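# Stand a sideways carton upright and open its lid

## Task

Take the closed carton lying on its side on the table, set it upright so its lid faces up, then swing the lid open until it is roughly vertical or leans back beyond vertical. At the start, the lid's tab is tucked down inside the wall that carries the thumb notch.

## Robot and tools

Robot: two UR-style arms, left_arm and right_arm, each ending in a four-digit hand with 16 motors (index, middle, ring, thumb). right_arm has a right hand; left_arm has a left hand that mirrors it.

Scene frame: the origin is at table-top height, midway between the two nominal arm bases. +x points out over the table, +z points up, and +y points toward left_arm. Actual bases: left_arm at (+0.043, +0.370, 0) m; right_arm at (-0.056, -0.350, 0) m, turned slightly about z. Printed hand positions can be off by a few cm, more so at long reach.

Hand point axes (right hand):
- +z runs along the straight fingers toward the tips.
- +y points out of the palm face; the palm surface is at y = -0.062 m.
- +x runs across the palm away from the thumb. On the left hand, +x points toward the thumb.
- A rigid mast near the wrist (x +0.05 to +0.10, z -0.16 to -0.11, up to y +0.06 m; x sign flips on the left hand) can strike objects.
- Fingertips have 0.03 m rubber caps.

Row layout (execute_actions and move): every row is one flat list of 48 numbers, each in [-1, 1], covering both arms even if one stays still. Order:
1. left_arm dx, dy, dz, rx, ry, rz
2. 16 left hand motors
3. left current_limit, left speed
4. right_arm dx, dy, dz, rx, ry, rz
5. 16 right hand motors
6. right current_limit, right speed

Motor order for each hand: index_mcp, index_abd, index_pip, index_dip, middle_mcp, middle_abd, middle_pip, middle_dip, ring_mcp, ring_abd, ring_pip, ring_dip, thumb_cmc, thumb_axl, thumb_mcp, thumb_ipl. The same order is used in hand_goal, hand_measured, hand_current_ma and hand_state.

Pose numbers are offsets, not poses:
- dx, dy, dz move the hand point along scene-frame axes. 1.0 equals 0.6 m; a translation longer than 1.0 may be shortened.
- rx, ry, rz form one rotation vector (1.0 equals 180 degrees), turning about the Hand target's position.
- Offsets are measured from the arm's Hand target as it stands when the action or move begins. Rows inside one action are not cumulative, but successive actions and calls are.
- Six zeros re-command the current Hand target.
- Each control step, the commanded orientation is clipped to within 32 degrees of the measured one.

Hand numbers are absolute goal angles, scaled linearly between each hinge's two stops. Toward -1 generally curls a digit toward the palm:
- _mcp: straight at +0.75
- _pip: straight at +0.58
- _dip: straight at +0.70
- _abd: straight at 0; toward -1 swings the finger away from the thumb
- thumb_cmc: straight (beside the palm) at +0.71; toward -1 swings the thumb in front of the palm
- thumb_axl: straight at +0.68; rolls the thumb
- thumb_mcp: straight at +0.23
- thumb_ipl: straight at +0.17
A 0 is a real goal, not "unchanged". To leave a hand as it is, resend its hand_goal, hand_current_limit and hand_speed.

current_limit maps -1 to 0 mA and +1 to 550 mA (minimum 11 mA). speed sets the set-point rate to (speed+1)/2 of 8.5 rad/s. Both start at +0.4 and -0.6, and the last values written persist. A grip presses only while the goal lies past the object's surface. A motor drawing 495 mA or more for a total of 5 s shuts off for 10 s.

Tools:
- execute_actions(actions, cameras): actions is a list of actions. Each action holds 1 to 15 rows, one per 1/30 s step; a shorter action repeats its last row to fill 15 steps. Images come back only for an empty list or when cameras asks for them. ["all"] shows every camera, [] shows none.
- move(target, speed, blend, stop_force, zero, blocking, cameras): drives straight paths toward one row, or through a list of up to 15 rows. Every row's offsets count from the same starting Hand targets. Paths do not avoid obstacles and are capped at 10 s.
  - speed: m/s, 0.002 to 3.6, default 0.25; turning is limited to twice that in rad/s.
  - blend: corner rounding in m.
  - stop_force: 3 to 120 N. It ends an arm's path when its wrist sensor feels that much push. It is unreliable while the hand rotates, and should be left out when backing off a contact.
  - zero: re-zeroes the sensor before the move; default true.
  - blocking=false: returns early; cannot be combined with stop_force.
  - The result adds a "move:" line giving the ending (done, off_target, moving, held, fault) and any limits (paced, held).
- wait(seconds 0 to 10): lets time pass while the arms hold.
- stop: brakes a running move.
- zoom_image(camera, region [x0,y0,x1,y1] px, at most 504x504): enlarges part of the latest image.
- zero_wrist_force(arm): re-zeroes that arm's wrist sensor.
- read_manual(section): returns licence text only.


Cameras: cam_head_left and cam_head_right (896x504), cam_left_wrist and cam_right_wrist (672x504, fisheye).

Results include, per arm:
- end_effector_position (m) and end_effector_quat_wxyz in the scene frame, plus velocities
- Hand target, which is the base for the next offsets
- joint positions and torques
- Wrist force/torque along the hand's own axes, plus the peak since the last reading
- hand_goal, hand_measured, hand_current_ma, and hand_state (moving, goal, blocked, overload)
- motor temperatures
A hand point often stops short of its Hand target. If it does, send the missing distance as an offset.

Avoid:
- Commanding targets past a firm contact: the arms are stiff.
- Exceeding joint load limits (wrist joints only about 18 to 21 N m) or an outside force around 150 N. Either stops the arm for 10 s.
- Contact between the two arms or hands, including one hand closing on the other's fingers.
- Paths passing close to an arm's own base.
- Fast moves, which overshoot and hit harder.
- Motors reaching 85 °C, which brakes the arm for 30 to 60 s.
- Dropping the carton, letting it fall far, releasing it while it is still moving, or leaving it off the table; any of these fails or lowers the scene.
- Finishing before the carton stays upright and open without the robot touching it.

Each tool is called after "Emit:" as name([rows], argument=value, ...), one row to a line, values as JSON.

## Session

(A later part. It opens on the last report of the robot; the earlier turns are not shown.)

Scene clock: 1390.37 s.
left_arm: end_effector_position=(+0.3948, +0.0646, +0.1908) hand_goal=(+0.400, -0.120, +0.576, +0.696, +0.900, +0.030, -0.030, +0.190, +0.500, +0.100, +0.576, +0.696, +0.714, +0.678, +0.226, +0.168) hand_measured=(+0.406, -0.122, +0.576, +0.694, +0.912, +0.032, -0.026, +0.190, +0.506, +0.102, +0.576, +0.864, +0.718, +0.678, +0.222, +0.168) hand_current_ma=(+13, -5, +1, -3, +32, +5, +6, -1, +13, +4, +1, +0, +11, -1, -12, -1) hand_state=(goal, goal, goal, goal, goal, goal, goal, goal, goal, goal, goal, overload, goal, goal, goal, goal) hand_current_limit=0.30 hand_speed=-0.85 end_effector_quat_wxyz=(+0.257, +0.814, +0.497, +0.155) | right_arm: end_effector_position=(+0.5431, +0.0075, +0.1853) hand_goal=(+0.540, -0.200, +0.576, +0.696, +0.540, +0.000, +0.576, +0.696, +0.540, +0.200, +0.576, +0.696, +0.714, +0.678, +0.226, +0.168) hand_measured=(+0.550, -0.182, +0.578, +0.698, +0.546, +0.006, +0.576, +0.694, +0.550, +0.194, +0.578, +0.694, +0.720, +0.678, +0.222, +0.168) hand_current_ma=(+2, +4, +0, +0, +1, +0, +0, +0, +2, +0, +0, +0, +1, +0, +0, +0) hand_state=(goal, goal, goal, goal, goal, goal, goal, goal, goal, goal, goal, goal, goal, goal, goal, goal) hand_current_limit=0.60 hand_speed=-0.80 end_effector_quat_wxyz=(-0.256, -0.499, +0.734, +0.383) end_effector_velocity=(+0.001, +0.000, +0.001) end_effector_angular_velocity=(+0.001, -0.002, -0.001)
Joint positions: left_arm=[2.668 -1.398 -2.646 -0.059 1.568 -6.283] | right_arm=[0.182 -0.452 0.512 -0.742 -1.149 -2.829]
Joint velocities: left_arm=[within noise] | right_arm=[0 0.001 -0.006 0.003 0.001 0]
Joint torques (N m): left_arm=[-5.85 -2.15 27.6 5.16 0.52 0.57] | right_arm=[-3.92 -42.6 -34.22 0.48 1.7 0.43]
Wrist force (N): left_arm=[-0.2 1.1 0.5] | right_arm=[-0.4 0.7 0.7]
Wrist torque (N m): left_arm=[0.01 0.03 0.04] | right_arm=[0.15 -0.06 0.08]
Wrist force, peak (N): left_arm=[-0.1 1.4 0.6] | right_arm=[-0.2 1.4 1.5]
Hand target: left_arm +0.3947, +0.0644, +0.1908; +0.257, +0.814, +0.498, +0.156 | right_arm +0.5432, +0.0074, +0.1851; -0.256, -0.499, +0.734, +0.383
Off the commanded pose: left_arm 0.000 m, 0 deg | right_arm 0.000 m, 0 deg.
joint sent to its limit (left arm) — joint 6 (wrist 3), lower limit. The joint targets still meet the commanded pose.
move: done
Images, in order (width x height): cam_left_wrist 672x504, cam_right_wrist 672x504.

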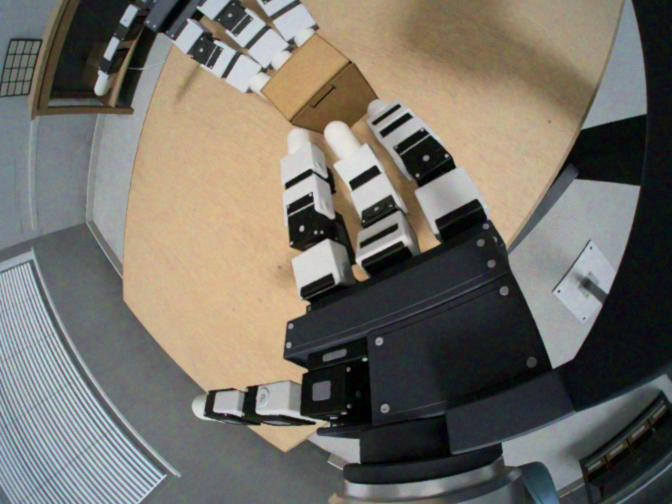

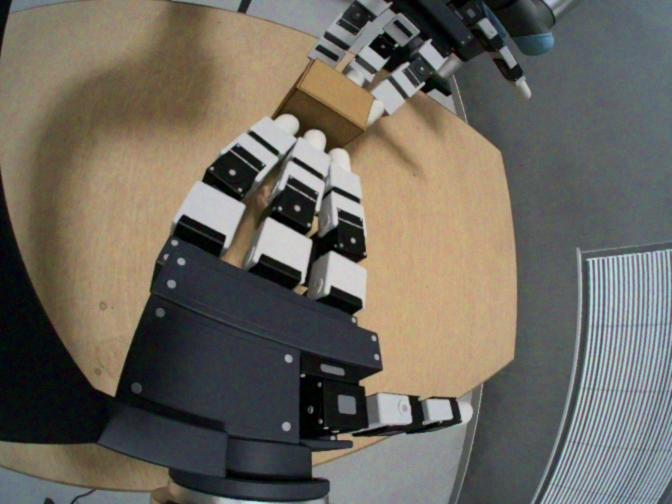

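Emit:
move([
  [0.0046,-0.0019,0,0,0,0,0.40,-0.1,0.576,0.696,0.85,-0.09,-0.03,0.189,0.5,0,0.576,0.696,0.714,0.678,0.226,0.168,0.3,-0.85,0,0,0,0,0,0,0.54,-0.2,0.576,0.696,0.54,0,0.576,0.696,0.54,0.2,0.576,0.696,0.714,0.678,0.226,0.168,0.6,-0.8],
  [0.0046,-0.0019,0,0,0,0,0.40,-0.1,0.576,0.696,0.70,-0.09,-0.03,0.189,0.5,0,0.576,0.696,0.714,0.678,0.226,0.168,0.3,-0.9,0,0,0,0,0,0,0.54,-0.2,0.576,0.696,0.54,0,0.576,0.696,0.54,0.2,0.576,0.696,0.714,0.678,0.226,0.168,0.6,-0.8],
], speed=0.02, cameras=["cam_left_wrist"])

Emit:
zoom_image(camera="cam_left_wrist", region=[220, 20, 420, 220])

Scene clock: 1411.60 s.
left_arm: end_effector_position=(+0.3975, +0.0634, +0.1909) hand_goal=(+0.400, -0.100, +0.576, +0.696, +0.700, -0.090, -0.030, +0.190, +0.500, +0.000, +0.576, +0.696, +0.714, +0.678, +0.226, +0.168) hand_measured=(+0.406, -0.102, +0.576, +0.694, +0.716, -0.086, -0.026, +0.190, +0.506, +0.002, +0.576, +0.864, +0.718, +0.678, +0.222, +0.168) hand_current_ma=(+13, -5, +1, -3, +47, +6, +6, -1, +13, +5, +1, +0, +11, -1, -12, -1) hand_state=(goal, goal, goal, goal, goal, goal, goal, goal, goal, goal, goal, overload, goal, goal, goal, goal) hand_current_limit=0.30 hand_speed=-0.90 end_effector_quat_wxyz=(+0.257, +0.814, +0.497, +0.156) | right_arm: end_effector_position=(+0.5432, +0.0074, +0.1851) hand_goal=(+0.540, -0.200, +0.576, +0.696, +0.540, +0.000, +0.576, +0.696, +0.540, +0.200, +0.576, +0.696, +0.714, +0.678, +0.226, +0.168) hand_measured=(+0.550, -0.182, +0.578, +0.698, +0.546, +0.006, +0.576, +0.694, +0.550, +0.194, +0.578, +0.694, +0.720, +0.678, +0.222, +0.168) hand_current_ma=(+2, +4, +0, +0, +1, +0, +0, +0, +2, +0, +0, +0, +1, +0, +0, +0) hand_state=(goal, goal, goal, goal, goal, goal, goal, goal, goal, goal, goal, goal, goal, goal, goal, goal) hand_current_limit=0.60 hand_speed=-0.80 end_effector_quat_wxyz=(-0.256, -0.499, +0.734, +0.383)
Joint positions: left_arm=[2.668 -1.407 -2.64 -0.056 1.568 -6.283] | right_arm=[0.182 -0.452 0.511 -0.742 -1.149 -2.829]
Joint torques (N m): left_arm=[-5.71 22.58 0.68 0.71 -0.68 0.68] | right_arm=[-2.94 -42.06 -33.62 0.71 -1.15 -1.4]
Wrist force (N): left_arm=[-0.2 1.2 0.3] | right_arm=[-0.2 1.0 0.8]
Wrist torque (N m): left_arm=[0.04 0.04 0.03] | right_arm=[0.15 -0.09 0.10]
Wrist force, peak (N): left_arm=[0.4 1.5 0.5] | right_arm=[-0.5 1.4 1.1]
Hand target: left_arm +0.3974, +0.0632, +0.1908; +0.257, +0.814, +0.498, +0.156 | right_arm +0.5432, +0.0074, +0.1851; -0.256, -0.499, +0.734, +0.383
Off the commanded pose: left_arm 0.000 m, 0 deg | right_arm 0.000 m, 0 deg.
joint sent to its limit (left arm) — joint 6 (wrist 3), lower limit. The joint targets still meet the commanded pose.
move: done
Images, in order (width x height): cam_left_wrist 672x504.

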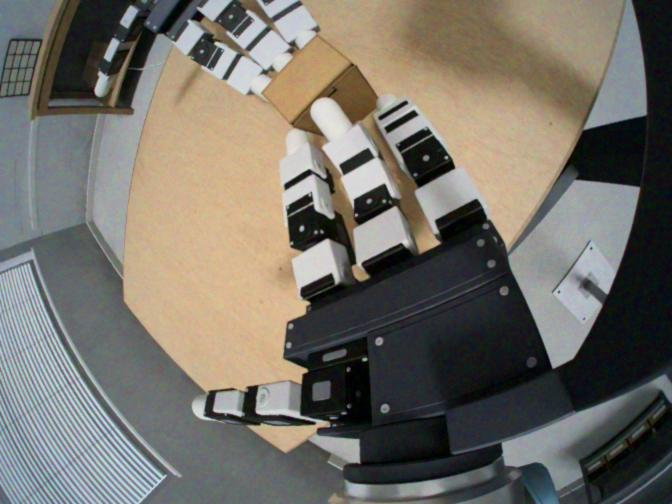

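Scaled by 2.520 from the camera's 672x504 image, which has a finer 960x720 frame.

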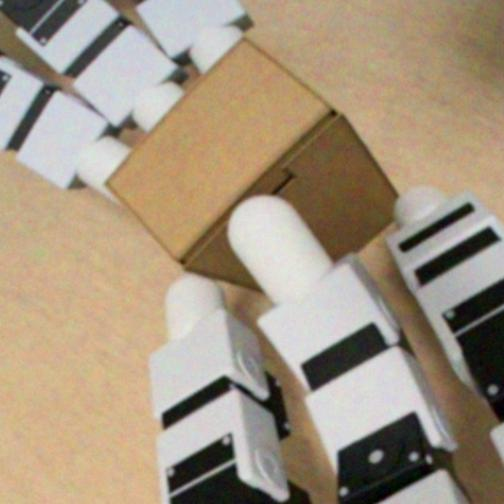

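Emit:
move(target=[0.0062,-0.0025,0,0,0,0,0.40,-0.1,0.576,0.696,0.70,-0.09,-0.03,0.189,0.5,0,0.576,0.696,0.714,0.678,0.226,0.168,0.3,-0.9,0,0,0,0,0,0,0.54,-0.2,0.576,0.696,0.54,0,0.576,0.696,0.54,0.2,0.576,0.696,0.714,0.678,0.226,0.168,0.6,-0.8], speed=0.015)

Emit:
move(target=[0.0062,-0.0025,0,0,0,0,0.40,-0.1,0.576,0.696,0.70,-0.09,-0.03,0.189,0.5,0,0.576,0.696,0.714,0.678,0.226,0.168,0.3,-0.9,0,0,0,0,0,0,0.54,-0.2,0.576,0.696,0.54,0,0.576,0.696,0.54,0.2,0.576,0.696,0.714,0.678,0.226,0.168,0.6,-0.8], speed=0.015, cameras=["cam_left_wrist"])

Emit:
zoom_image(camera="cam_left_wrist", region=[220, 20, 420, 220])

Scene clock: 1422.63 s.
left_arm: end_effector_position=(+0.4013, +0.0618, +0.1909) hand_goal=(+0.400, -0.100, +0.576, +0.696, +0.700, -0.090, -0.030, +0.190, +0.500, +0.000, +0.576, +0.696, +0.714, +0.678, +0.226, +0.168) hand_measured=(+0.406, -0.102, +0.576, +0.694, +0.716, -0.086, -0.026, +0.190, +0.506, +0.002, +0.576, +0.864, +0.718, +0.678, +0.222, +0.168) hand_current_ma=(+14, -5, +1, -3, +46, +6, +6, -1, +13, +5, +1, +0, +11, -1, -12, -1) hand_state=(goal, goal, goal, goal, goal, goal, goal, goal, goal, goal, goal, overload, goal, goal, goal, goal) hand_current_limit=0.30 hand_speed=-0.90 end_effector_quat_wxyz=(+0.257, +0.814, +0.497, +0.156) | right_arm: end_effector_position=(+0.5432, +0.0074, +0.1851) hand_goal=(+0.540, -0.200, +0.576, +0.696, +0.540, +0.000, +0.576, +0.696, +0.540, +0.200, +0.576, +0.696, +0.714, +0.678, +0.226, +0.168) hand_measured=(+0.550, -0.182, +0.578, +0.698, +0.546, +0.006, +0.576, +0.694, +0.550, +0.194, +0.578, +0.694, +0.720, +0.678, +0.222, +0.168) hand_current_ma=(+2, +4, +0, +0, +1, +0, +0, +0, +2, +0, +0, +0, +1, +0, +0, +0) hand_state=(goal, goal, goal, goal, goal, goal, goal, goal, goal, goal, goal, goal, goal, goal, goal, goal) hand_current_limit=0.60 hand_speed=-0.80 end_effector_quat_wxyz=(-0.256, -0.499, +0.734, +0.383)
Joint positions: left_arm=[2.669 -1.419 -2.631 -0.053 1.568 -6.283] | right_arm=[0.182 -0.452 0.511 -0.742 -1.149 -2.829]
Joint torques (N m): left_arm=[3.27 12.04 23.92 5.31 -0.86 0.56] | right_arm=[-1.91 -44.58 -28.46 0.82 -1.11 -1.1]
Wrist force (N): left_arm=[-0.3 1.0 0.1] | right_arm=[-0.4 0.8 0.6]
Wrist torque (N m): left_arm=[0.06 0.04 0.03] | right_arm=[0.20 -0.05 0.07]
Wrist force, peak (N): left_arm=[0.0 1.5 0.6] | right_arm=[-0.4 0.9 1.3]
Hand target: left_arm +0.4012, +0.0617, +0.1908; +0.257, +0.814, +0.498, +0.156 | right_arm +0.5432, +0.0074, +0.1851; -0.256, -0.499, +0.734, +0.383
Off the commanded pose: left_arm 0.000 m, 0 deg | right_arm 0.000 m, 0 deg.
joint sent to its limit (left arm) — joint 6 (wrist 3), lower limit. The joint targets still meet the commanded pose.
move: done

Scene clock: 1423.33 s.
left_arm: end_effector_position=(+0.4050, +0.0603, +0.1909) hand_goal=(+0.400, -0.100, +0.576, +0.696, +0.700, -0.090, -0.030, +0.190, +0.500, +0.000, +0.576, +0.696, +0.714, +0.678, +0.226, +0.168) hand_measured=(+0.406, -0.102, +0.576, +0.694, +0.712, -0.086, -0.028, +0.190, +0.506, +0.002, +0.576, +0.864, +0.718, +0.678, +0.222, +0.168) hand_current_ma=(+14, -5, +1, -3, +35, +6, +3, -1, +13, +5, +1, +0, +11, -1, -12, -1) hand_state=(goal, goal, goal, goal, goal, goal, goal, goal, goal, goal, goal, overload, goal, goal, goal, goal) hand_current_limit=0.30 hand_speed=-0.90 end_effector_quat_wxyz=(+0.257, +0.814, +0.497, +0.156) | right_arm: end_effector_position=(+0.5432, +0.0074, +0.1851) hand_goal=(+0.540, -0.200, +0.576, +0.696, +0.540, +0.000, +0.576, +0.696, +0.540, +0.200, +0.576, +0.696, +0.714, +0.678, +0.226, +0.168) hand_measured=(+0.550, -0.184, +0.578, +0.698, +0.546, +0.004, +0.576, +0.694, +0.550, +0.194, +0.580, +0.696, +0.720, +0.678, +0.222, +0.168) hand_current_ma=(+2, +3, +0, +0, +1, +0, +0, +0, +2, -1, +0, +0, +1, +0, +0, +0) hand_state=(goal, goal, goal, goal, goal, goal, goal, goal, goal, goal, goal, goal, goal, goal, goal, goal) hand_current_limit=0.60 hand_speed=-0.80 end_effector_quat_wxyz=(-0.256, -0.499, +0.734, +0.383)
Joint positions: left_arm=[2.67 -1.431 -2.622 -0.05 1.568 -6.283] | right_arm=[0.182 -0.452 0.511 -0.742 -1.149 -2.829]
Joint torques (N m): left_arm=[2.64 12.66 23.59 5.32 -0.76 0.49] | right_arm=[-0.91 -44.64 -27.94 0.85 -1.23 -1.23]
Wrist force (N): left_arm=[0.3 1.1 -0.1] | right_arm=[-0.1 0.7 0.8]
Wrist torque (N m): left_arm=[0.07 -0.01 0.06] | right_arm=[0.21 -0.05 0.08]
Wrist force, peak (N): left_arm=[0.2 1.3 0.1] | right_arm=[-0.4 0.6 0.9]
Hand target: left_arm +0.4049, +0.0602, +0.1908; +0.257, +0.814, +0.498, +0.156 | right_arm +0.5432, +0.0074, +0.1851; -0.256, -0.499, +0.734, +0.383
Off the commanded pose: left_arm 0.000 m, 0 deg | right_arm 0.000 m, 0 deg.
joint sent to its limit (left arm) — joint 6 (wrist 3), lower limit. The joint targets still meet the commanded pose.
move: done
Images, in order (width x height): cam_left_wrist 672x504.

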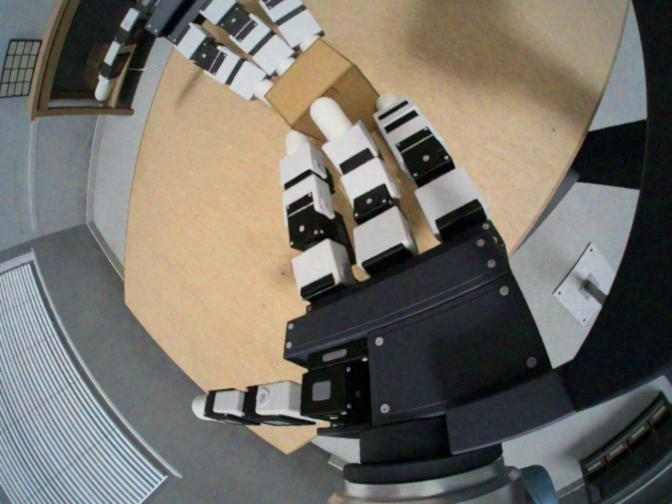

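Scaled by 2.520 from the camera's 672x504 image, which has a finer 960x720 frame.

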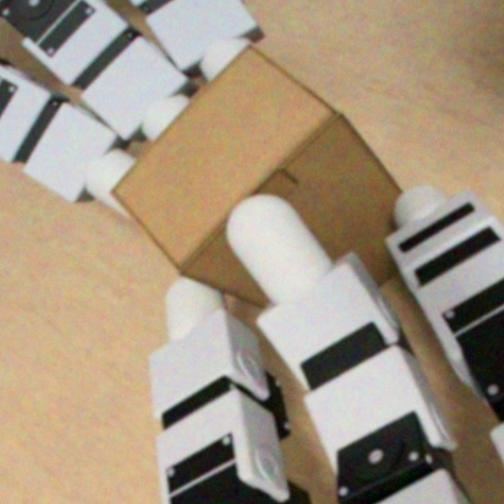

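Emit:
move([
  [0,0,0,0,0,0,0.40,-0.1,0.576,0.696,0.66,-0.09,-0.10,0.189,0.5,0,0.576,0.696,0.714,0.678,0.226,0.168,0.3,-0.9,0,0,0,0,0,0,0.54,-0.2,0.576,0.696,0.54,0,0.576,0.696,0.54,0.2,0.576,0.696,0.714,0.678,0.226,0.168,0.6,-0.8],
], speed=0.02, cameras=["cam_left_wrist"])

Emit:
zoom_image(camera="cam_left_wrist", region=[220, 20, 420, 220])

Emit:
move([
  [0,0,0,0,0,0,0.40,-0.1,0.576,0.696,0.62,-0.09,-0.20,0.189,0.5,0,0.576,0.696,0.714,0.678,0.226,0.168,0.3,-0.9,0,0,0,0,0,0,0.54,-0.2,0.576,0.696,0.54,0,0.576,0.696,0.54,0.2,0.576,0.696,0.714,0.678,0.226,0.168,0.6,-0.8],
], speed=0.02, cameras=["cam_left_wrist"])

Emit:
zoom_image(camera="cam_left_wrist", region=[220, 20, 420, 220])

Scene clock: 1433.70 s.
left_arm: end_effector_position=(+0.4049, +0.0603, +0.1908) hand_goal=(+0.400, -0.100, +0.576, +0.696, +0.660, -0.090, -0.100, +0.190, +0.500, +0.000, +0.576, +0.696, +0.714, +0.678, +0.226, +0.168) hand_measured=(+0.406, -0.102, +0.576, +0.694, +0.676, -0.086, -0.092, +0.190, +0.506, +0.002, +0.576, +0.864, +0.718, +0.678, +0.222, +0.168) hand_current_ma=(+14, -5, +1, -3, +49, +6, +19, -1, +13, +5, +1, +0, +11, -1, -12, -1) hand_state=(goal, goal, goal, goal, goal, goal, goal, goal, goal, goal, goal, overload, goal, goal, goal, goal) hand_current_limit=0.30 hand_speed=-0.90 end_effector_quat_wxyz=(+0.257, +0.814, +0.497, +0.156) | right_arm: end_effector_position=(+0.5432, +0.0074, +0.1851) hand_goal=(+0.540, -0.200, +0.576, +0.696, +0.540, +0.000, +0.576, +0.696, +0.540, +0.200, +0.576, +0.696, +0.714, +0.678, +0.226, +0.168) hand_measured=(+0.550, -0.184, +0.578, +0.698, +0.546, +0.004, +0.576, +0.694, +0.550, +0.194, +0.580, +0.696, +0.720, +0.678, +0.222, +0.168) hand_current_ma=(+2, +3, +0, +0, +1, +0, +0, +0, +2, -1, +0, +0, +1, +0, +0, +0) hand_state=(goal, goal, goal, goal, goal, goal, goal, goal, goal, goal, goal, goal, goal, goal, goal, goal) hand_current_limit=0.60 hand_speed=-0.80 end_effector_quat_wxyz=(-0.256, -0.499, +0.734, +0.383)
Joint positions: left_arm=[2.67 -1.43 -2.623 -0.05 1.568 -6.283] | right_arm=[0.182 -0.452 0.511 -0.742 -1.149 -2.829]
Joint torques (N m): left_arm=[-5.81 24.2 -0.61 0.71 0.18 0.66] | right_arm=[1.31 -47.52 -24.02 0.48 -1.06 -0.94]
Wrist force (N): left_arm=[0.0 1.6 0.4] | right_arm=[-0.5 0.8 1.0]
Wrist torque (N m): left_arm=[0.11 0.02 0.04] | right_arm=[0.14 -0.05 0.08]
Wrist force, peak (N): left_arm=[0.0 1.6 0.4] | right_arm=[-0.7 1.0 1.1]
Hand target: left_arm +0.4049, +0.0602, +0.1908; +0.257, +0.814, +0.498, +0.156 | right_arm +0.5432, +0.0074, +0.1851; -0.256, -0.499, +0.734, +0.383
Off the commanded pose: left_arm 0.000 m, 0 deg | right_arm 0.000 m, 0 deg.
joint sent to its limit (left arm) — joint 6 (wrist 3), lower limit. The joint targets still meet the commanded pose.
move: done
Images, in order (width x height): cam_left_wrist 672x504.

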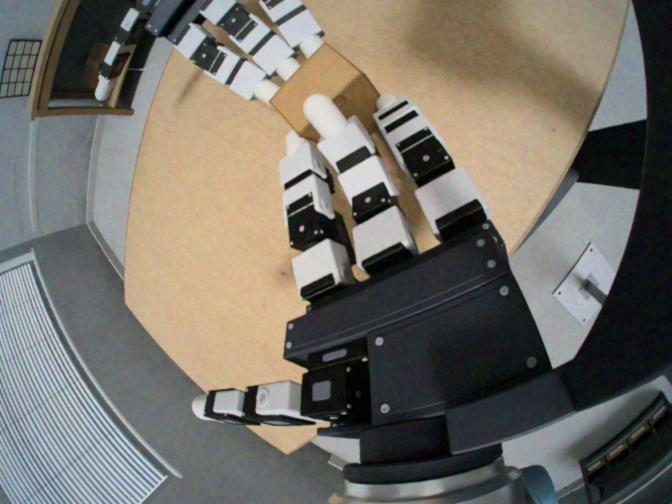

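Scaled by 2.520 from the camera's 672x504 image, which has a finer 960x720 frame.

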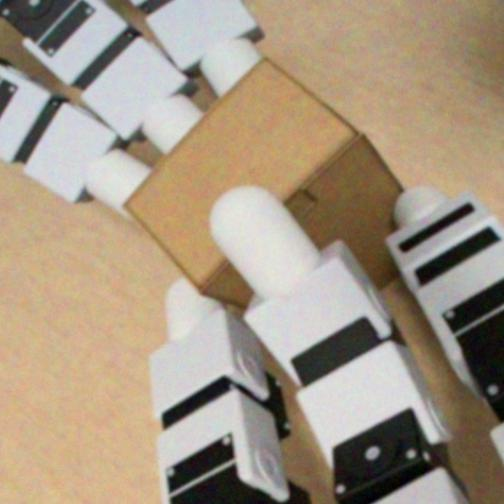

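Scene clock: 1434.23 s.
left_arm: end_effector_position=(+0.4049, +0.0603, +0.1908) hand_goal=(+0.400, -0.100, +0.576, +0.696, +0.620, -0.090, -0.200, +0.190, +0.500, +0.000, +0.576, +0.696, +0.714, +0.678, +0.226, +0.168) hand_measured=(+0.406, -0.102, +0.576, +0.694, +0.636, -0.086, -0.192, +0.190, +0.506, +0.002, +0.576, +0.864, +0.718, +0.678, +0.222, +0.168) hand_current_ma=(+14, -5, +1, -3, +53, +6, +20, -1, +14, +4, +1, +0, +11, -1, -12, -1) hand_state=(goal, goal, goal, goal, goal, goal, goal, goal, goal, goal, goal, overload, goal, goal, goal, goal) hand_current_limit=0.30 hand_speed=-0.90 end_effector_quat_wxyz=(+0.257, +0.814, +0.497, +0.156) | right_arm: end_effector_position=(+0.5432, +0.0074, +0.1851) hand_goal=(+0.540, -0.200, +0.576, +0.696, +0.540, +0.000, +0.576, +0.696, +0.540, +0.200, +0.576, +0.696, +0.714, +0.678, +0.226, +0.168) hand_measured=(+0.550, -0.184, +0.578, +0.698, +0.546, +0.004, +0.576, +0.694, +0.550, +0.194, +0.580, +0.696, +0.720, +0.678, +0.222, +0.168) hand_current_ma=(+2, +3, +0, +0, +1, +0, +0, +0, +2, -1, +0, +0, +1, +0, +0, +0) hand_state=(goal, goal, goal, goal, goal, goal, goal, goal, goal, goal, goal, goal, goal, goal, goal, goal) hand_current_limit=0.60 hand_speed=-0.80 end_effector_quat_wxyz=(-0.256, -0.499, +0.734, +0.383)
Joint positions: left_arm=[2.67 -1.43 -2.623 -0.05 1.568 -6.283] | right_arm=[0.182 -0.452 0.511 -0.742 -1.149 -2.829]
Joint torques (N m): left_arm=[-5.8 24.19 -0.15 0.66 0.33 0.62] | right_arm=[2.54 -48.18 -23.26 0.69 -1.11 -1.15]
Wrist force (N): left_arm=[0.5 0.9 0.1] | right_arm=[-0.2 0.9 0.9]
Wrist torque (N m): left_arm=[0.04 -0.05 0.09] | right_arm=[0.15 -0.09 0.11]
Wrist force, peak (N): left_arm=[0.2 1.4 0.4] | right_arm=[-0.5 1.1 1.2]
Hand target: left_arm +0.4049, +0.0602, +0.1908; +0.257, +0.814, +0.498, +0.156 | right_arm +0.5432, +0.0074, +0.1851; -0.256, -0.499, +0.734, +0.383
Off the commanded pose: left_arm 0.000 m, 0 deg | right_arm 0.000 m, 0 deg.
joint sent to its limit (left arm) — joint 6 (wrist 3), lower limit. The joint targets still meet the commanded pose.
move: done
Images, in order (width x height): cam_left_wrist 672x504.

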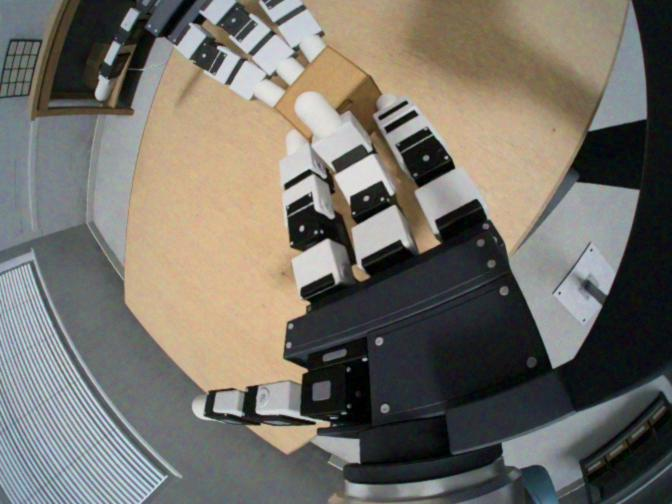

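Scaled by 2.520 from the camera's 672x504 image, which has a finer 960x720 frame.

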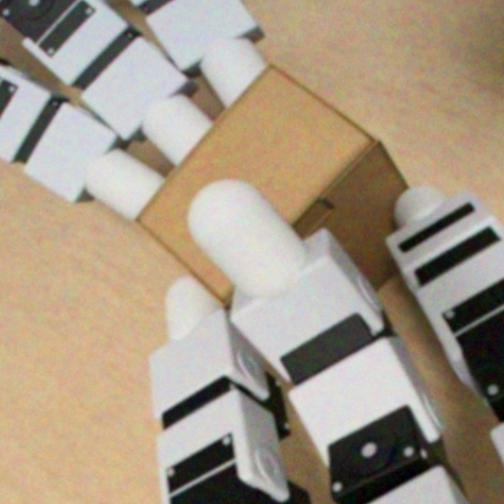

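Emit:
wait(seconds=0, cameras=["cam_head_left","cam_head_right","cam_right_wrist"])

Emit:
zoom_image(camera="cam_head_right", region=[330, 240, 430, 330])

Emit:
zoom_image(camera="cam_right_wrist", region=[240, 0, 480, 220])

Scene clock: 1456.90 s.
left_arm: end_effector_position=(+0.4049, +0.0603, +0.1908) hand_goal=(+0.400, -0.100, +0.576, +0.696, +0.620, -0.090, -0.200, +0.190, +0.500, +0.000, +0.576, +0.696, +0.714, +0.678, +0.226, +0.168) hand_measured=(+0.406, -0.102, +0.576, +0.694, +0.636, -0.086, -0.192, +0.190, +0.506, +0.002, +0.576, +0.864, +0.718, +0.678, +0.222, +0.168) hand_current_ma=(+14, -5, +1, -3, +53, +6, +20, -1, +14, +4, +1, +0, +11, -1, -12, -1) hand_state=(goal, goal, goal, goal, goal, goal, goal, goal, goal, goal, goal, overload, goal, goal, goal, goal) hand_current_limit=0.30 hand_speed=-0.90 end_effector_quat_wxyz=(+0.257, +0.814, +0.497, +0.156) | right_arm: end_effector_position=(+0.5432, +0.0074, +0.1851) hand_goal=(+0.540, -0.200, +0.576, +0.696, +0.540, +0.000, +0.576, +0.696, +0.540, +0.200, +0.576, +0.696, +0.714, +0.678, +0.226, +0.168) hand_measured=(+0.550, -0.184, +0.578, +0.698, +0.546, +0.004, +0.576, +0.694, +0.550, +0.194, +0.580, +0.696, +0.720, +0.678, +0.222, +0.168) hand_current_ma=(+2, +3, +0, +0, +1, +0, +0, +0, +2, -1, +0, +0, +1, +0, +0, +0) hand_state=(goal, goal, goal, goal, goal, goal, goal, goal, goal, goal, goal, goal, goal, goal, goal, goal) hand_current_limit=0.60 hand_speed=-0.80 end_effector_quat_wxyz=(-0.256, -0.499, +0.734, +0.383)
Joint positions: left_arm=[2.67 -1.43 -2.623 -0.05 1.568 -6.283] | right_arm=[0.182 -0.452 0.511 -0.742 -1.149 -2.829]
Joint torques (N m): left_arm=[-5.92 23.54 -0.07 0.65 0.61 0.56] | right_arm=[3.55 -47.75 -20.4 0.74 -0.91 -1.16]
Wrist force (N): left_arm=[0.0 1.1 0.3] | right_arm=[-0.3 0.7 0.9]
Wrist torque (N m): left_arm=[0.05 0.01 0.05] | right_arm=[0.12 -0.08 0.09]
Wrist force, peak (N): left_arm=[0.3 1.7 0.5] | right_arm=[-0.4 1.2 1.1]
Hand target: left_arm +0.4049, +0.0602, +0.1908; +0.257, +0.814, +0.498, +0.156 | right_arm +0.5432, +0.0074, +0.1851; -0.256, -0.499, +0.734, +0.383
Off the commanded pose: left_arm 0.000 m, 0 deg | right_arm 0.000 m, 0 deg.
Images, in order (width x height): cam_head_left 896x504, cam_head_right 896x504, cam_right_wrist 672x504.

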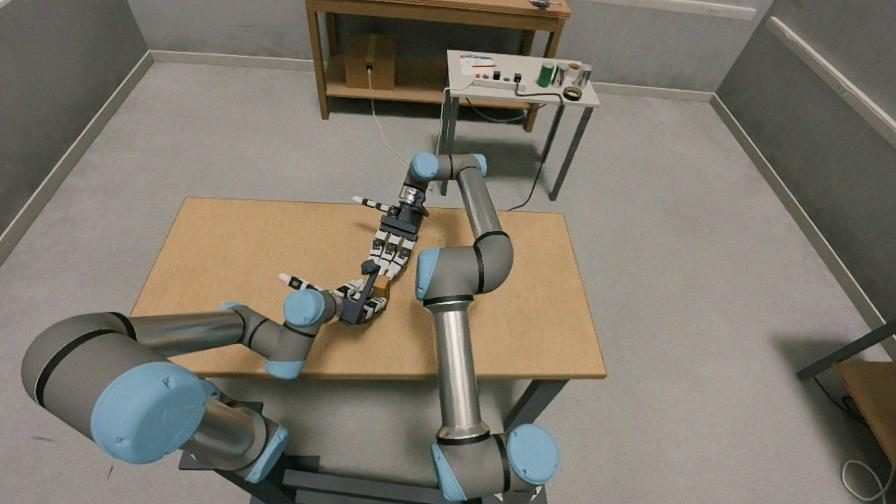

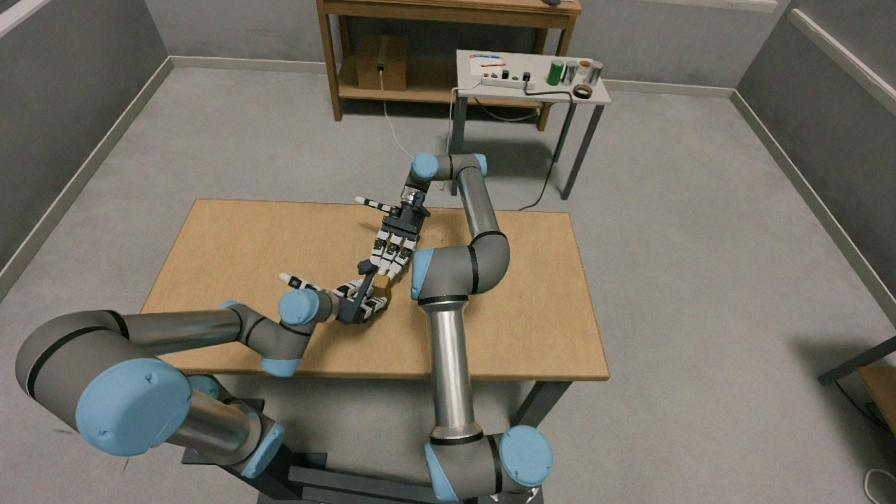

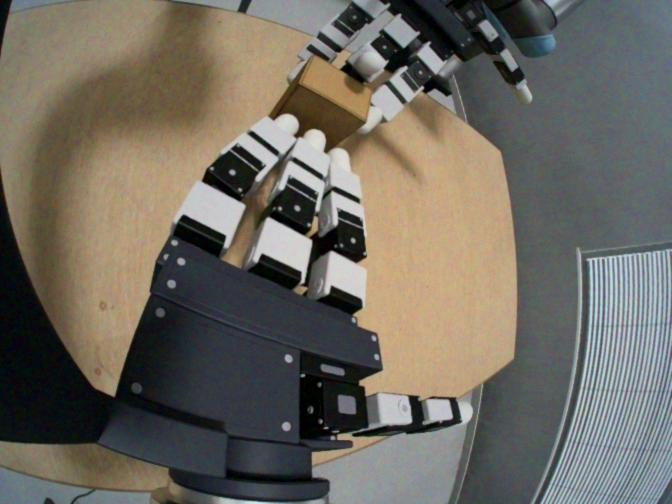

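Scaled by 5.040 from the camera's 896x504 image, which has a finer 1280x720 frame.

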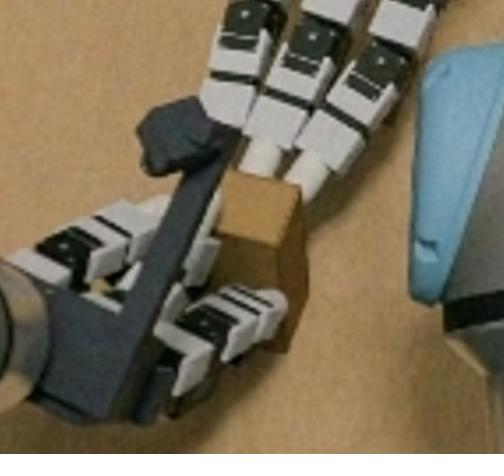

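Scaled by 2.100 from the camera's 672x504 image, which has a finer 960x720 frame.

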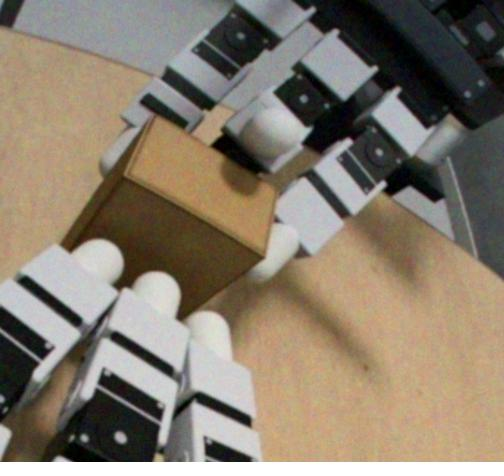

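Emit:
move([
  [-0.0309,0.0125,0,0,0,0,0.5,-0.1,0.576,0.696,0.62,-0.09,-0.20,0.189,0.55,0,0.576,0.696,0.714,0.678,0.226,0.168,0.3,-0.85,0,0,0,0,0,0,0.54,-0.2,0.576,0.696,0.54,0,0.576,0.696,0.54,0.2,0.576,0.696,0.714,0.678,0.226,0.168,0.6,-0.8],
  [-0.0309,0.0125,0,0,0,0,0.5,-0.1,0.576,0.696,0.82,-0.09,-0.03,0.189,0.55,0,0.576,0.696,0.714,0.678,0.226,0.168,0.3,-0.85,0,0,0,0,0,0,0.54,-0.2,0.576,0.696,0.54,0,0.576,0.696,0.54,0.2,0.576,0.696,0.714,0.678,0.226,0.168,0.6,-0.8],
], speed=0.03, cameras=["cam_left_wrist"])

Emit:
zoom_image(camera="cam_left_wrist", region=[220, 20, 420, 220])

Scene clock: 1494.30 s.
left_arm: end_effector_position=(+0.3865, +0.0680, +0.1908) hand_goal=(+0.500, -0.100, +0.576, +0.696, +0.820, -0.090, -0.030, +0.190, +0.550, +0.000, +0.576, +0.696, +0.714, +0.678, +0.226, +0.168) hand_measured=(+0.504, -0.102, +0.576, +0.694, +0.822, -0.086, -0.030, +0.190, +0.554, +0.002, +0.576, +0.864, +0.718, +0.678, +0.222, +0.168) hand_current_ma=(+11, -5, +1, -3, +6, +6, -1, -1, +10, +4, +1, +0, +11, -1, -12, -1) hand_state=(goal, goal, goal, goal, goal, goal, goal, goal, goal, goal, goal, overload, goal, goal, goal, goal) hand_current_limit=0.30 hand_speed=-0.85 end_effector_quat_wxyz=(+0.257, +0.815, +0.496, +0.155) | right_arm: end_effector_position=(+0.5432, +0.0074, +0.1851) hand_goal=(+0.540, -0.200, +0.576, +0.696, +0.540, +0.000, +0.576, +0.696, +0.540, +0.200, +0.576, +0.696, +0.714, +0.678, +0.226, +0.168) hand_measured=(+0.550, -0.184, +0.578, +0.698, +0.546, +0.004, +0.576, +0.694, +0.550, +0.194, +0.580, +0.696, +0.720, +0.678, +0.222, +0.168) hand_current_ma=(+2, +3, +0, +0, +1, +0, +0, +0, +2, -1, +0, +0, +1, +0, +0, +0) hand_state=(goal, goal, goal, goal, goal, goal, goal, goal, goal, goal, goal, goal, goal, goal, goal, goal) hand_current_limit=0.60 hand_speed=-0.80 end_effector_quat_wxyz=(-0.256, -0.499, +0.734, +0.383)
Joint positions: left_arm=[2.666 -1.371 -2.665 -0.067 1.568 -6.283] | right_arm=[0.182 -0.452 0.511 -0.742 -1.149 -2.829]
Joint torques (N m): left_arm=[3.28 -3.7 32.79 5.66 -0.86 0.6] | right_arm=[2.91 -51.83 -15.23 0.74 -0.94 -1.21]
Wrist force (N): left_arm=[-0.3 0.9 0.6] | right_arm=[-0.5 0.9 0.9]
Wrist torque (N m): left_arm=[-0.01 0.05 0.04] | right_arm=[0.16 -0.06 0.07]
Wrist force, peak (N): left_arm=[0.3 1.7 0.7] | right_arm=[-0.5 1.2 1.1]
Hand target: left_arm +0.3863, +0.0677, +0.1908; +0.257, +0.814, +0.498, +0.156 | right_arm +0.5432, +0.0074, +0.1851; -0.256, -0.499, +0.734, +0.383
Off the commanded pose: left_arm 0.000 m, 0 deg | right_arm 0.000 m, 0 deg.
joint sent to its limit (left arm) — joint 6 (wrist 3), lower limit. The joint targets still meet the commanded pose.
move: done
Images, in order (width x height): cam_left_wrist 672x504.

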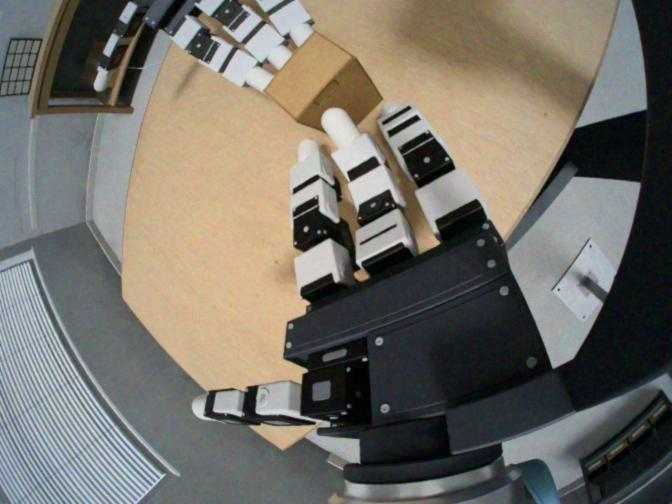

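Scaled by 2.520 from the camera's 672x504 image, which has a finer 960x720 frame.

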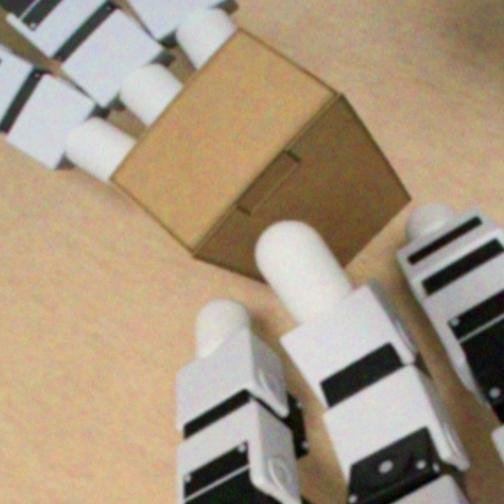

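Emit:
move([
  [0.0035,-0.0187,0,0,0,0,0.5,-0.1,0.576,0.696,0.82,-0.09,-0.03,0.189,0.55,0,0.576,0.696,0.714,0.678,0.226,0.168,0.3,-0.85,0,0,0,0,0,0,0.54,-0.2,0.576,0.696,0.54,0,0.576,0.696,0.54,0.2,0.576,0.696,0.714,0.678,0.226,0.168,0.6,-0.8],
], speed=0.03, cameras=["cam_left_wrist"])

Emit:
zoom_image(camera="cam_left_wrist", region=[220, 20, 420, 220])

Scene clock: 1505.17 s.
left_arm: end_effector_position=(+0.3889, +0.0569, +0.1909) hand_goal=(+0.500, -0.100, +0.576, +0.696, +0.820, -0.090, -0.030, +0.190, +0.550, +0.000, +0.576, +0.696, +0.714, +0.678, +0.226, +0.168) hand_measured=(+0.504, -0.102, +0.576, +0.694, +0.822, -0.086, -0.030, +0.190, +0.554, +0.002, +0.576, +0.864, +0.718, +0.678, +0.222, +0.168) hand_current_ma=(+11, -4, +1, -3, +6, +5, -1, -1, +10, +4, +1, +0, +11, -1, -12, -1) hand_state=(goal, goal, goal, goal, goal, goal, goal, goal, goal, goal, goal, overload, goal, goal, goal, goal) hand_current_limit=0.30 hand_speed=-0.85 end_effector_quat_wxyz=(+0.258, +0.820, +0.488, +0.154) | right_arm: end_effector_position=(+0.5432, +0.0074, +0.1851) hand_goal=(+0.540, -0.200, +0.576, +0.696, +0.540, +0.000, +0.576, +0.696, +0.540, +0.200, +0.576, +0.696, +0.714, +0.678, +0.226, +0.168) hand_measured=(+0.550, -0.184, +0.578, +0.698, +0.546, +0.004, +0.576, +0.694, +0.550, +0.194, +0.580, +0.696, +0.720, +0.678, +0.222, +0.168) hand_current_ma=(+2, +3, +0, +0, +1, +0, +0, +0, +2, -1, +0, +0, +1, +0, +0, +0) hand_state=(goal, goal, goal, goal, goal, goal, goal, goal, goal, goal, goal, goal, goal, goal, goal, goal) hand_current_limit=0.60 hand_speed=-0.80 end_effector_quat_wxyz=(-0.256, -0.499, +0.734, +0.383)
Joint positions: left_arm=[2.646 -1.401 -2.644 -0.058 1.57 -6.283] | right_arm=[0.182 -0.452 0.511 -0.742 -1.149 -2.829]
Joint torques (N m): left_arm=[3.81 23.71 6.39 4.9 0.52 0.55] | right_arm=[3.12 -52.76 -14.57 0.53 -0.84 -1.15]
Wrist force (N): left_arm=[0.2 1.1 0.8] | right_arm=[-0.5 1.0 0.9]
Wrist torque (N m): left_arm=[0.00 -0.01 0.05] | right_arm=[0.16 -0.05 0.08]
Wrist force, peak (N): left_arm=[0.0 1.4 0.3] | right_arm=[-0.7 1.0 1.1]
Hand target: left_arm +0.3884, +0.0565, +0.1908; +0.257, +0.814, +0.498, +0.156 | right_arm +0.5432, +0.0074, +0.1851; -0.256, -0.499, +0.734, +0.383
Off the commanded pose: left_arm 0.001 m, 1 deg | right_arm 0.000 m, 0 deg.
joint sent to its limit (left arm) — joint 6 (wrist 3), lower limit. The joint targets still meet the commanded pose.
move: done
Images, in order (width x height): cam_left_wrist 672x504.

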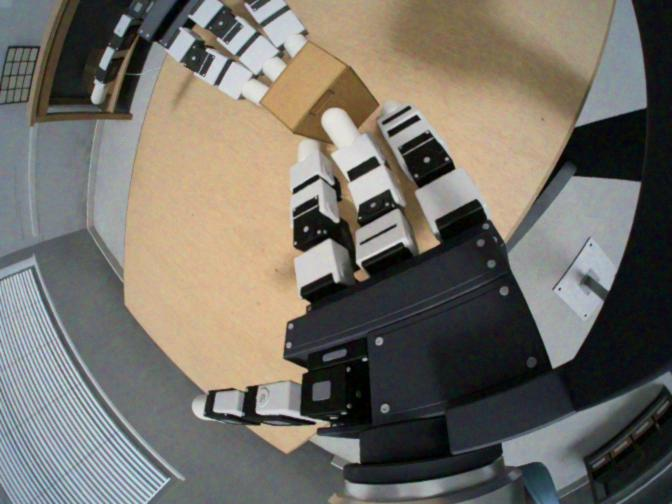

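Scaled by 2.520 from the camera's 672x504 image, which has a finer 960x720 frame.

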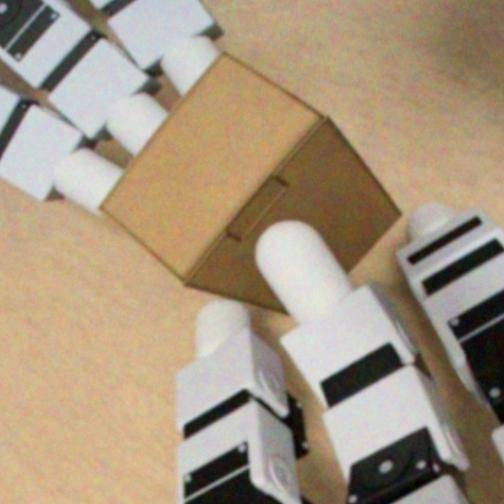

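Emit:
move(target=[0.0088,-0.0042,0,0,0,0,0.5,-0.1,0.576,0.696,0.82,-0.09,-0.03,0.189,0.55,0,0.576,0.696,0.714,0.678,0.226,0.168,0.3,-0.85,0,0,0,0,0,0,0.54,-0.2,0.576,0.696,0.54,0,0.576,0.696,0.54,0.2,0.576,0.696,0.714,0.678,0.226,0.168,0.6,-0.8], speed=0.02)

Emit:
move(target=[0.0045,-0.002,0,0,0,0,0.5,-0.1,0.576,0.696,0.82,-0.09,-0.03,0.189,0.55,0,0.576,0.696,0.714,0.678,0.226,0.168,0.3,-0.85,0,0,0,0,0,0,0.54,-0.2,0.576,0.696,0.54,0,0.576,0.696,0.54,0.2,0.576,0.696,0.714,0.678,0.226,0.168,0.6,-0.8], speed=0.015, cameras=["cam_left_wrist"])

Emit:
zoom_image(camera="cam_left_wrist", region=[220, 20, 420, 220])

Scene clock: 1517.40 s.
left_arm: end_effector_position=(+0.3941, +0.0545, +0.1909) hand_goal=(+0.500, -0.100, +0.576, +0.696, +0.820, -0.090, -0.030, +0.190, +0.550, +0.000, +0.576, +0.696, +0.714, +0.678, +0.226, +0.168) hand_measured=(+0.504, -0.102, +0.576, +0.694, +0.822, -0.086, -0.030, +0.190, +0.554, +0.002, +0.576, +0.864, +0.718, +0.678, +0.222, +0.168) hand_current_ma=(+12, -4, +1, -3, +7, +5, +0, -1, +11, +4, +1, +0, +11, -1, -12, -1) hand_state=(goal, goal, goal, goal, goal, goal, goal, goal, goal, goal, goal, overload, goal, goal, goal, goal) hand_current_limit=0.30 hand_speed=-0.85 end_effector_quat_wxyz=(+0.258, +0.819, +0.488, +0.154) | right_arm: end_effector_position=(+0.5432, +0.0074, +0.1851) hand_goal=(+0.540, -0.200, +0.576, +0.696, +0.540, +0.000, +0.576, +0.696, +0.540, +0.200, +0.576, +0.696, +0.714, +0.678, +0.226, +0.168) hand_measured=(+0.550, -0.184, +0.578, +0.698, +0.546, +0.004, +0.576, +0.694, +0.550, +0.194, +0.580, +0.696, +0.720, +0.678, +0.222, +0.168) hand_current_ma=(+2, +3, +0, +0, +1, +0, +0, +0, +2, -1, +0, +0, +1, +0, +0, +0) hand_state=(goal, goal, goal, goal, goal, goal, goal, goal, goal, goal, goal, goal, goal, goal, goal, goal) hand_current_limit=0.60 hand_speed=-0.80 end_effector_quat_wxyz=(-0.256, -0.499, +0.734, +0.383)
Joint positions: left_arm=[2.646 -1.418 -2.632 -0.053 1.57 -6.283] | right_arm=[0.182 -0.452 0.511 -0.742 -1.149 -2.829]
Joint torques (N m): left_arm=[-5.8 17.92 18.71 5.28 0.68 0.55] | right_arm=[3.12 -55.47 -14.19 0.36 -0.68 -1.11]
Wrist force (N): left_arm=[0.2 1.1 0.4] | right_arm=[-0.2 0.8 1.3]
Wrist torque (N m): left_arm=[0.02 0.00 0.06] | right_arm=[0.12 -0.11 0.10]
Wrist force, peak (N): left_arm=[-0.4 1.3 0.4] | right_arm=[-0.5 1.2 1.1]
Hand target: left_arm +0.3937, +0.0540, +0.1908; +0.257, +0.814, +0.498, +0.156 | right_arm +0.5432, +0.0074, +0.1851; -0.256, -0.499, +0.734, +0.383
Off the commanded pose: left_arm 0.001 m, 1 deg | right_arm 0.000 m, 0 deg.
joint sent to its limit (left arm) — joint 6 (wrist 3), lower limit. The joint targets still meet the commanded pose.
move: done

Scene clock: 1518.37 s.
left_arm: end_effector_position=(+0.3968, +0.0533, +0.1909) hand_goal=(+0.500, -0.100, +0.576, +0.696, +0.820, -0.090, -0.030, +0.190, +0.550, +0.000, +0.576, +0.696, +0.714, +0.678, +0.226, +0.168) hand_measured=(+0.504, -0.102, +0.576, +0.694, +0.822, -0.086, -0.030, +0.190, +0.554, +0.002, +0.576, +0.864, +0.718, +0.678, +0.222, +0.168) hand_current_ma=(+12, -4, +1, -3, +7, +5, +0, -1, +11, +4, +1, +0, +11, -1, -12, -1) hand_state=(goal, goal, goal, goal, goal, goal, goal, goal, goal, goal, goal, overload, goal, goal, goal, goal) hand_current_limit=0.30 hand_speed=-0.85 end_effector_quat_wxyz=(+0.258, +0.819, +0.488, +0.154) | right_arm: end_effector_position=(+0.5432, +0.0074, +0.1851) hand_goal=(+0.540, -0.200, +0.576, +0.696, +0.540, +0.000, +0.576, +0.696, +0.540, +0.200, +0.576, +0.696, +0.714, +0.678, +0.226, +0.168) hand_measured=(+0.550, -0.184, +0.578, +0.698, +0.546, +0.004, +0.576, +0.694, +0.550, +0.194, +0.580, +0.696, +0.720, +0.678, +0.222, +0.168) hand_current_ma=(+2, +3, +0, +0, +1, +0, +0, +0, +2, -1, +0, +0, +1, +0, +0, +0) hand_state=(goal, goal, goal, goal, goal, goal, goal, goal, goal, goal, goal, goal, goal, goal, goal, goal) hand_current_limit=0.60 hand_speed=-0.80 end_effector_quat_wxyz=(-0.256, -0.499, +0.734, +0.383)
Joint positions: left_arm=[2.647 -1.426 -2.626 -0.051 1.57 -6.283] | right_arm=[0.182 -0.452 0.511 -0.742 -1.149 -2.829]
Joint torques (N m): left_arm=[-5.72 4.64 27.92 5.62 0.63 0.58] | right_arm=[2.49 -56.41 -14.35 0.64 -0.66 -1.09]
Wrist force (N): left_arm=[0.2 1.0 0.1] | right_arm=[-0.2 0.9 1.1]
Wrist torque (N m): left_arm=[0.04 -0.02 0.06] | right_arm=[0.14 -0.10 0.10]
Wrist force, peak (N): left_arm=[0.3 1.3 0.4] | right_arm=[-0.3 1.1 1.1]
Hand target: left_arm +0.3964, +0.0528, +0.1908; +0.257, +0.814, +0.498, +0.156 | right_arm +0.5432, +0.0074, +0.1851; -0.256, -0.499, +0.734, +0.383
Off the commanded pose: left_arm 0.001 m, 1 deg | right_arm 0.000 m, 0 deg.
joint sent to its limit (left arm) — joint 6 (wrist 3), lower limit. The joint targets still meet the commanded pose.
move: done
Images, in order (width x height): cam_left_wrist 672x504.

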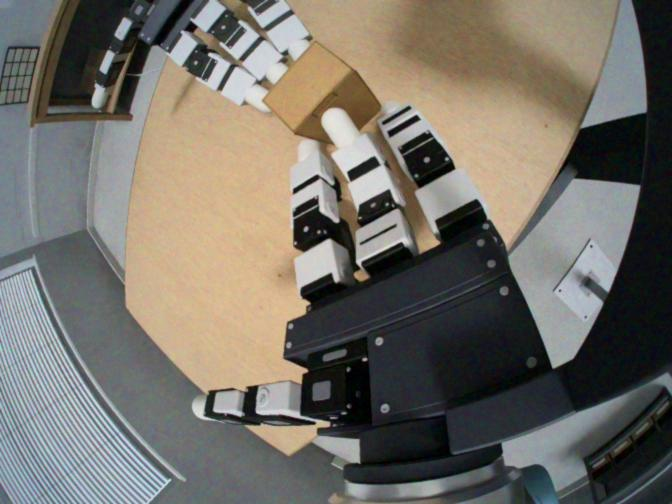

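Scaled by 2.520 from the camera's 672x504 image, which has a finer 960x720 frame.

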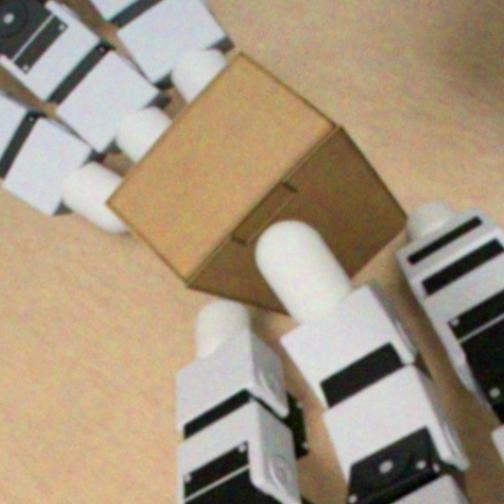

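Emit:
move(target=[0,0,0,0,0,0,0.5,-0.1,0.576,0.696,0.77,-0.12,-0.03,0.189,0.55,-0.05,0.576,0.696,0.714,0.678,0.226,0.168,0.3,-0.92,0,0,0,0,0,0,0.54,-0.2,0.576,0.696,0.54,0,0.576,0.696,0.54,0.2,0.576,0.696,0.714,0.678,0.226,0.168,0.6,-0.8], cameras=["cam_left_wrist"])

Emit:
zoom_image(camera="cam_left_wrist", region=[220, 20, 420, 220])

Scene clock: 1538.53 s.
left_arm: end_effector_position=(+0.3967, +0.0533, +0.1909) hand_goal=(+0.500, -0.100, +0.576, +0.696, +0.770, -0.120, -0.030, +0.190, +0.550, -0.050, +0.576, +0.696, +0.714, +0.678, +0.226, +0.168) hand_measured=(+0.504, -0.102, +0.576, +0.694, +0.784, -0.116, -0.030, +0.190, +0.554, -0.048, +0.576, +0.864, +0.718, +0.678, +0.222, +0.168) hand_current_ma=(+12, -4, +1, -3, +42, +7, +0, -1, +11, +5, +1, +0, +11, -1, -12, -1) hand_state=(goal, goal, goal, goal, goal, goal, goal, goal, goal, goal, goal, overload, goal, goal, goal, goal) hand_current_limit=0.30 hand_speed=-0.92 end_effector_quat_wxyz=(+0.258, +0.819, +0.488, +0.154) | right_arm: end_effector_position=(+0.5432, +0.0074, +0.1851) hand_goal=(+0.540, -0.200, +0.576, +0.696, +0.540, +0.000, +0.576, +0.696, +0.540, +0.200, +0.576, +0.696, +0.714, +0.678, +0.226, +0.168) hand_measured=(+0.550, -0.184, +0.578, +0.698, +0.546, +0.004, +0.576, +0.694, +0.550, +0.194, +0.580, +0.696, +0.720, +0.678, +0.222, +0.168) hand_current_ma=(+2, +3, +0, +0, +1, +0, +0, +0, +2, -1, +0, +0, +1, +0, +0, +0) hand_state=(goal, goal, goal, goal, goal, goal, goal, goal, goal, goal, goal, goal, goal, goal, goal, goal) hand_current_limit=0.60 hand_speed=-0.80 end_effector_quat_wxyz=(-0.256, -0.499, +0.734, +0.383)
Joint positions: left_arm=[2.647 -1.426 -2.626 -0.051 1.57 -6.283] | right_arm=[0.182 -0.452 0.511 -0.742 -1.149 -2.829]
Joint torques (N m): left_arm=[-5.17 23.26 1.36 1.71 0.6 0.43] | right_arm=[3.02 -57.14 -14.99 0.55 -0.77 -1.03]
Wrist force (N): left_arm=[0.3 1.0 0.4] | right_arm=[-0.4 0.8 0.6]
Wrist torque (N m): left_arm=[0.01 -0.02 0.08] | right_arm=[0.16 -0.05 0.07]
Wrist force, peak (N): left_arm=[0.0 1.4 0.7] | right_arm=[-0.5 1.0 1.1]
Hand target: left_arm +0.3964, +0.0528, +0.1908; +0.257, +0.814, +0.498, +0.156 | right_arm +0.5432, +0.0074, +0.1851; -0.256, -0.499, +0.734, +0.383
Off the commanded pose: left_arm 0.001 m, 1 deg | right_arm 0.000 m, 0 deg.
joint sent to its limit (left arm) — joint 6 (wrist 3), lower limit. The joint targets still meet the commanded pose.
move: done
Images, in order (width x height): cam_left_wrist 672x504.

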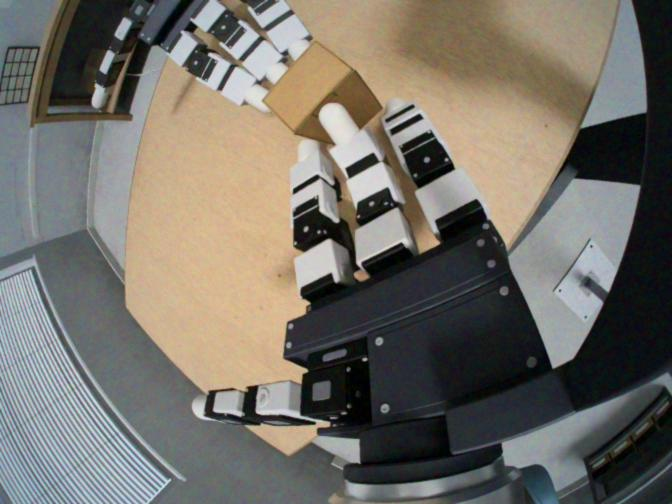

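Scaled by 2.520 from the camera's 672x504 image, which has a finer 960x720 frame.

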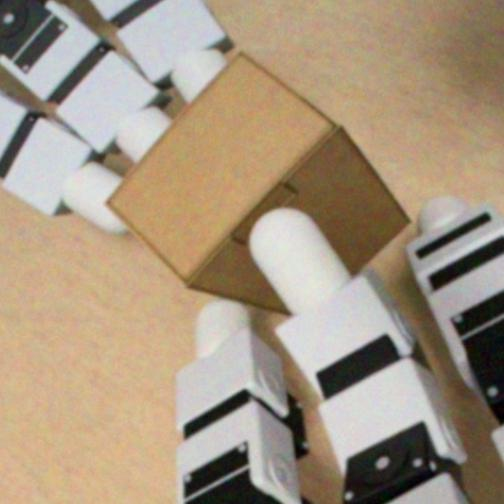

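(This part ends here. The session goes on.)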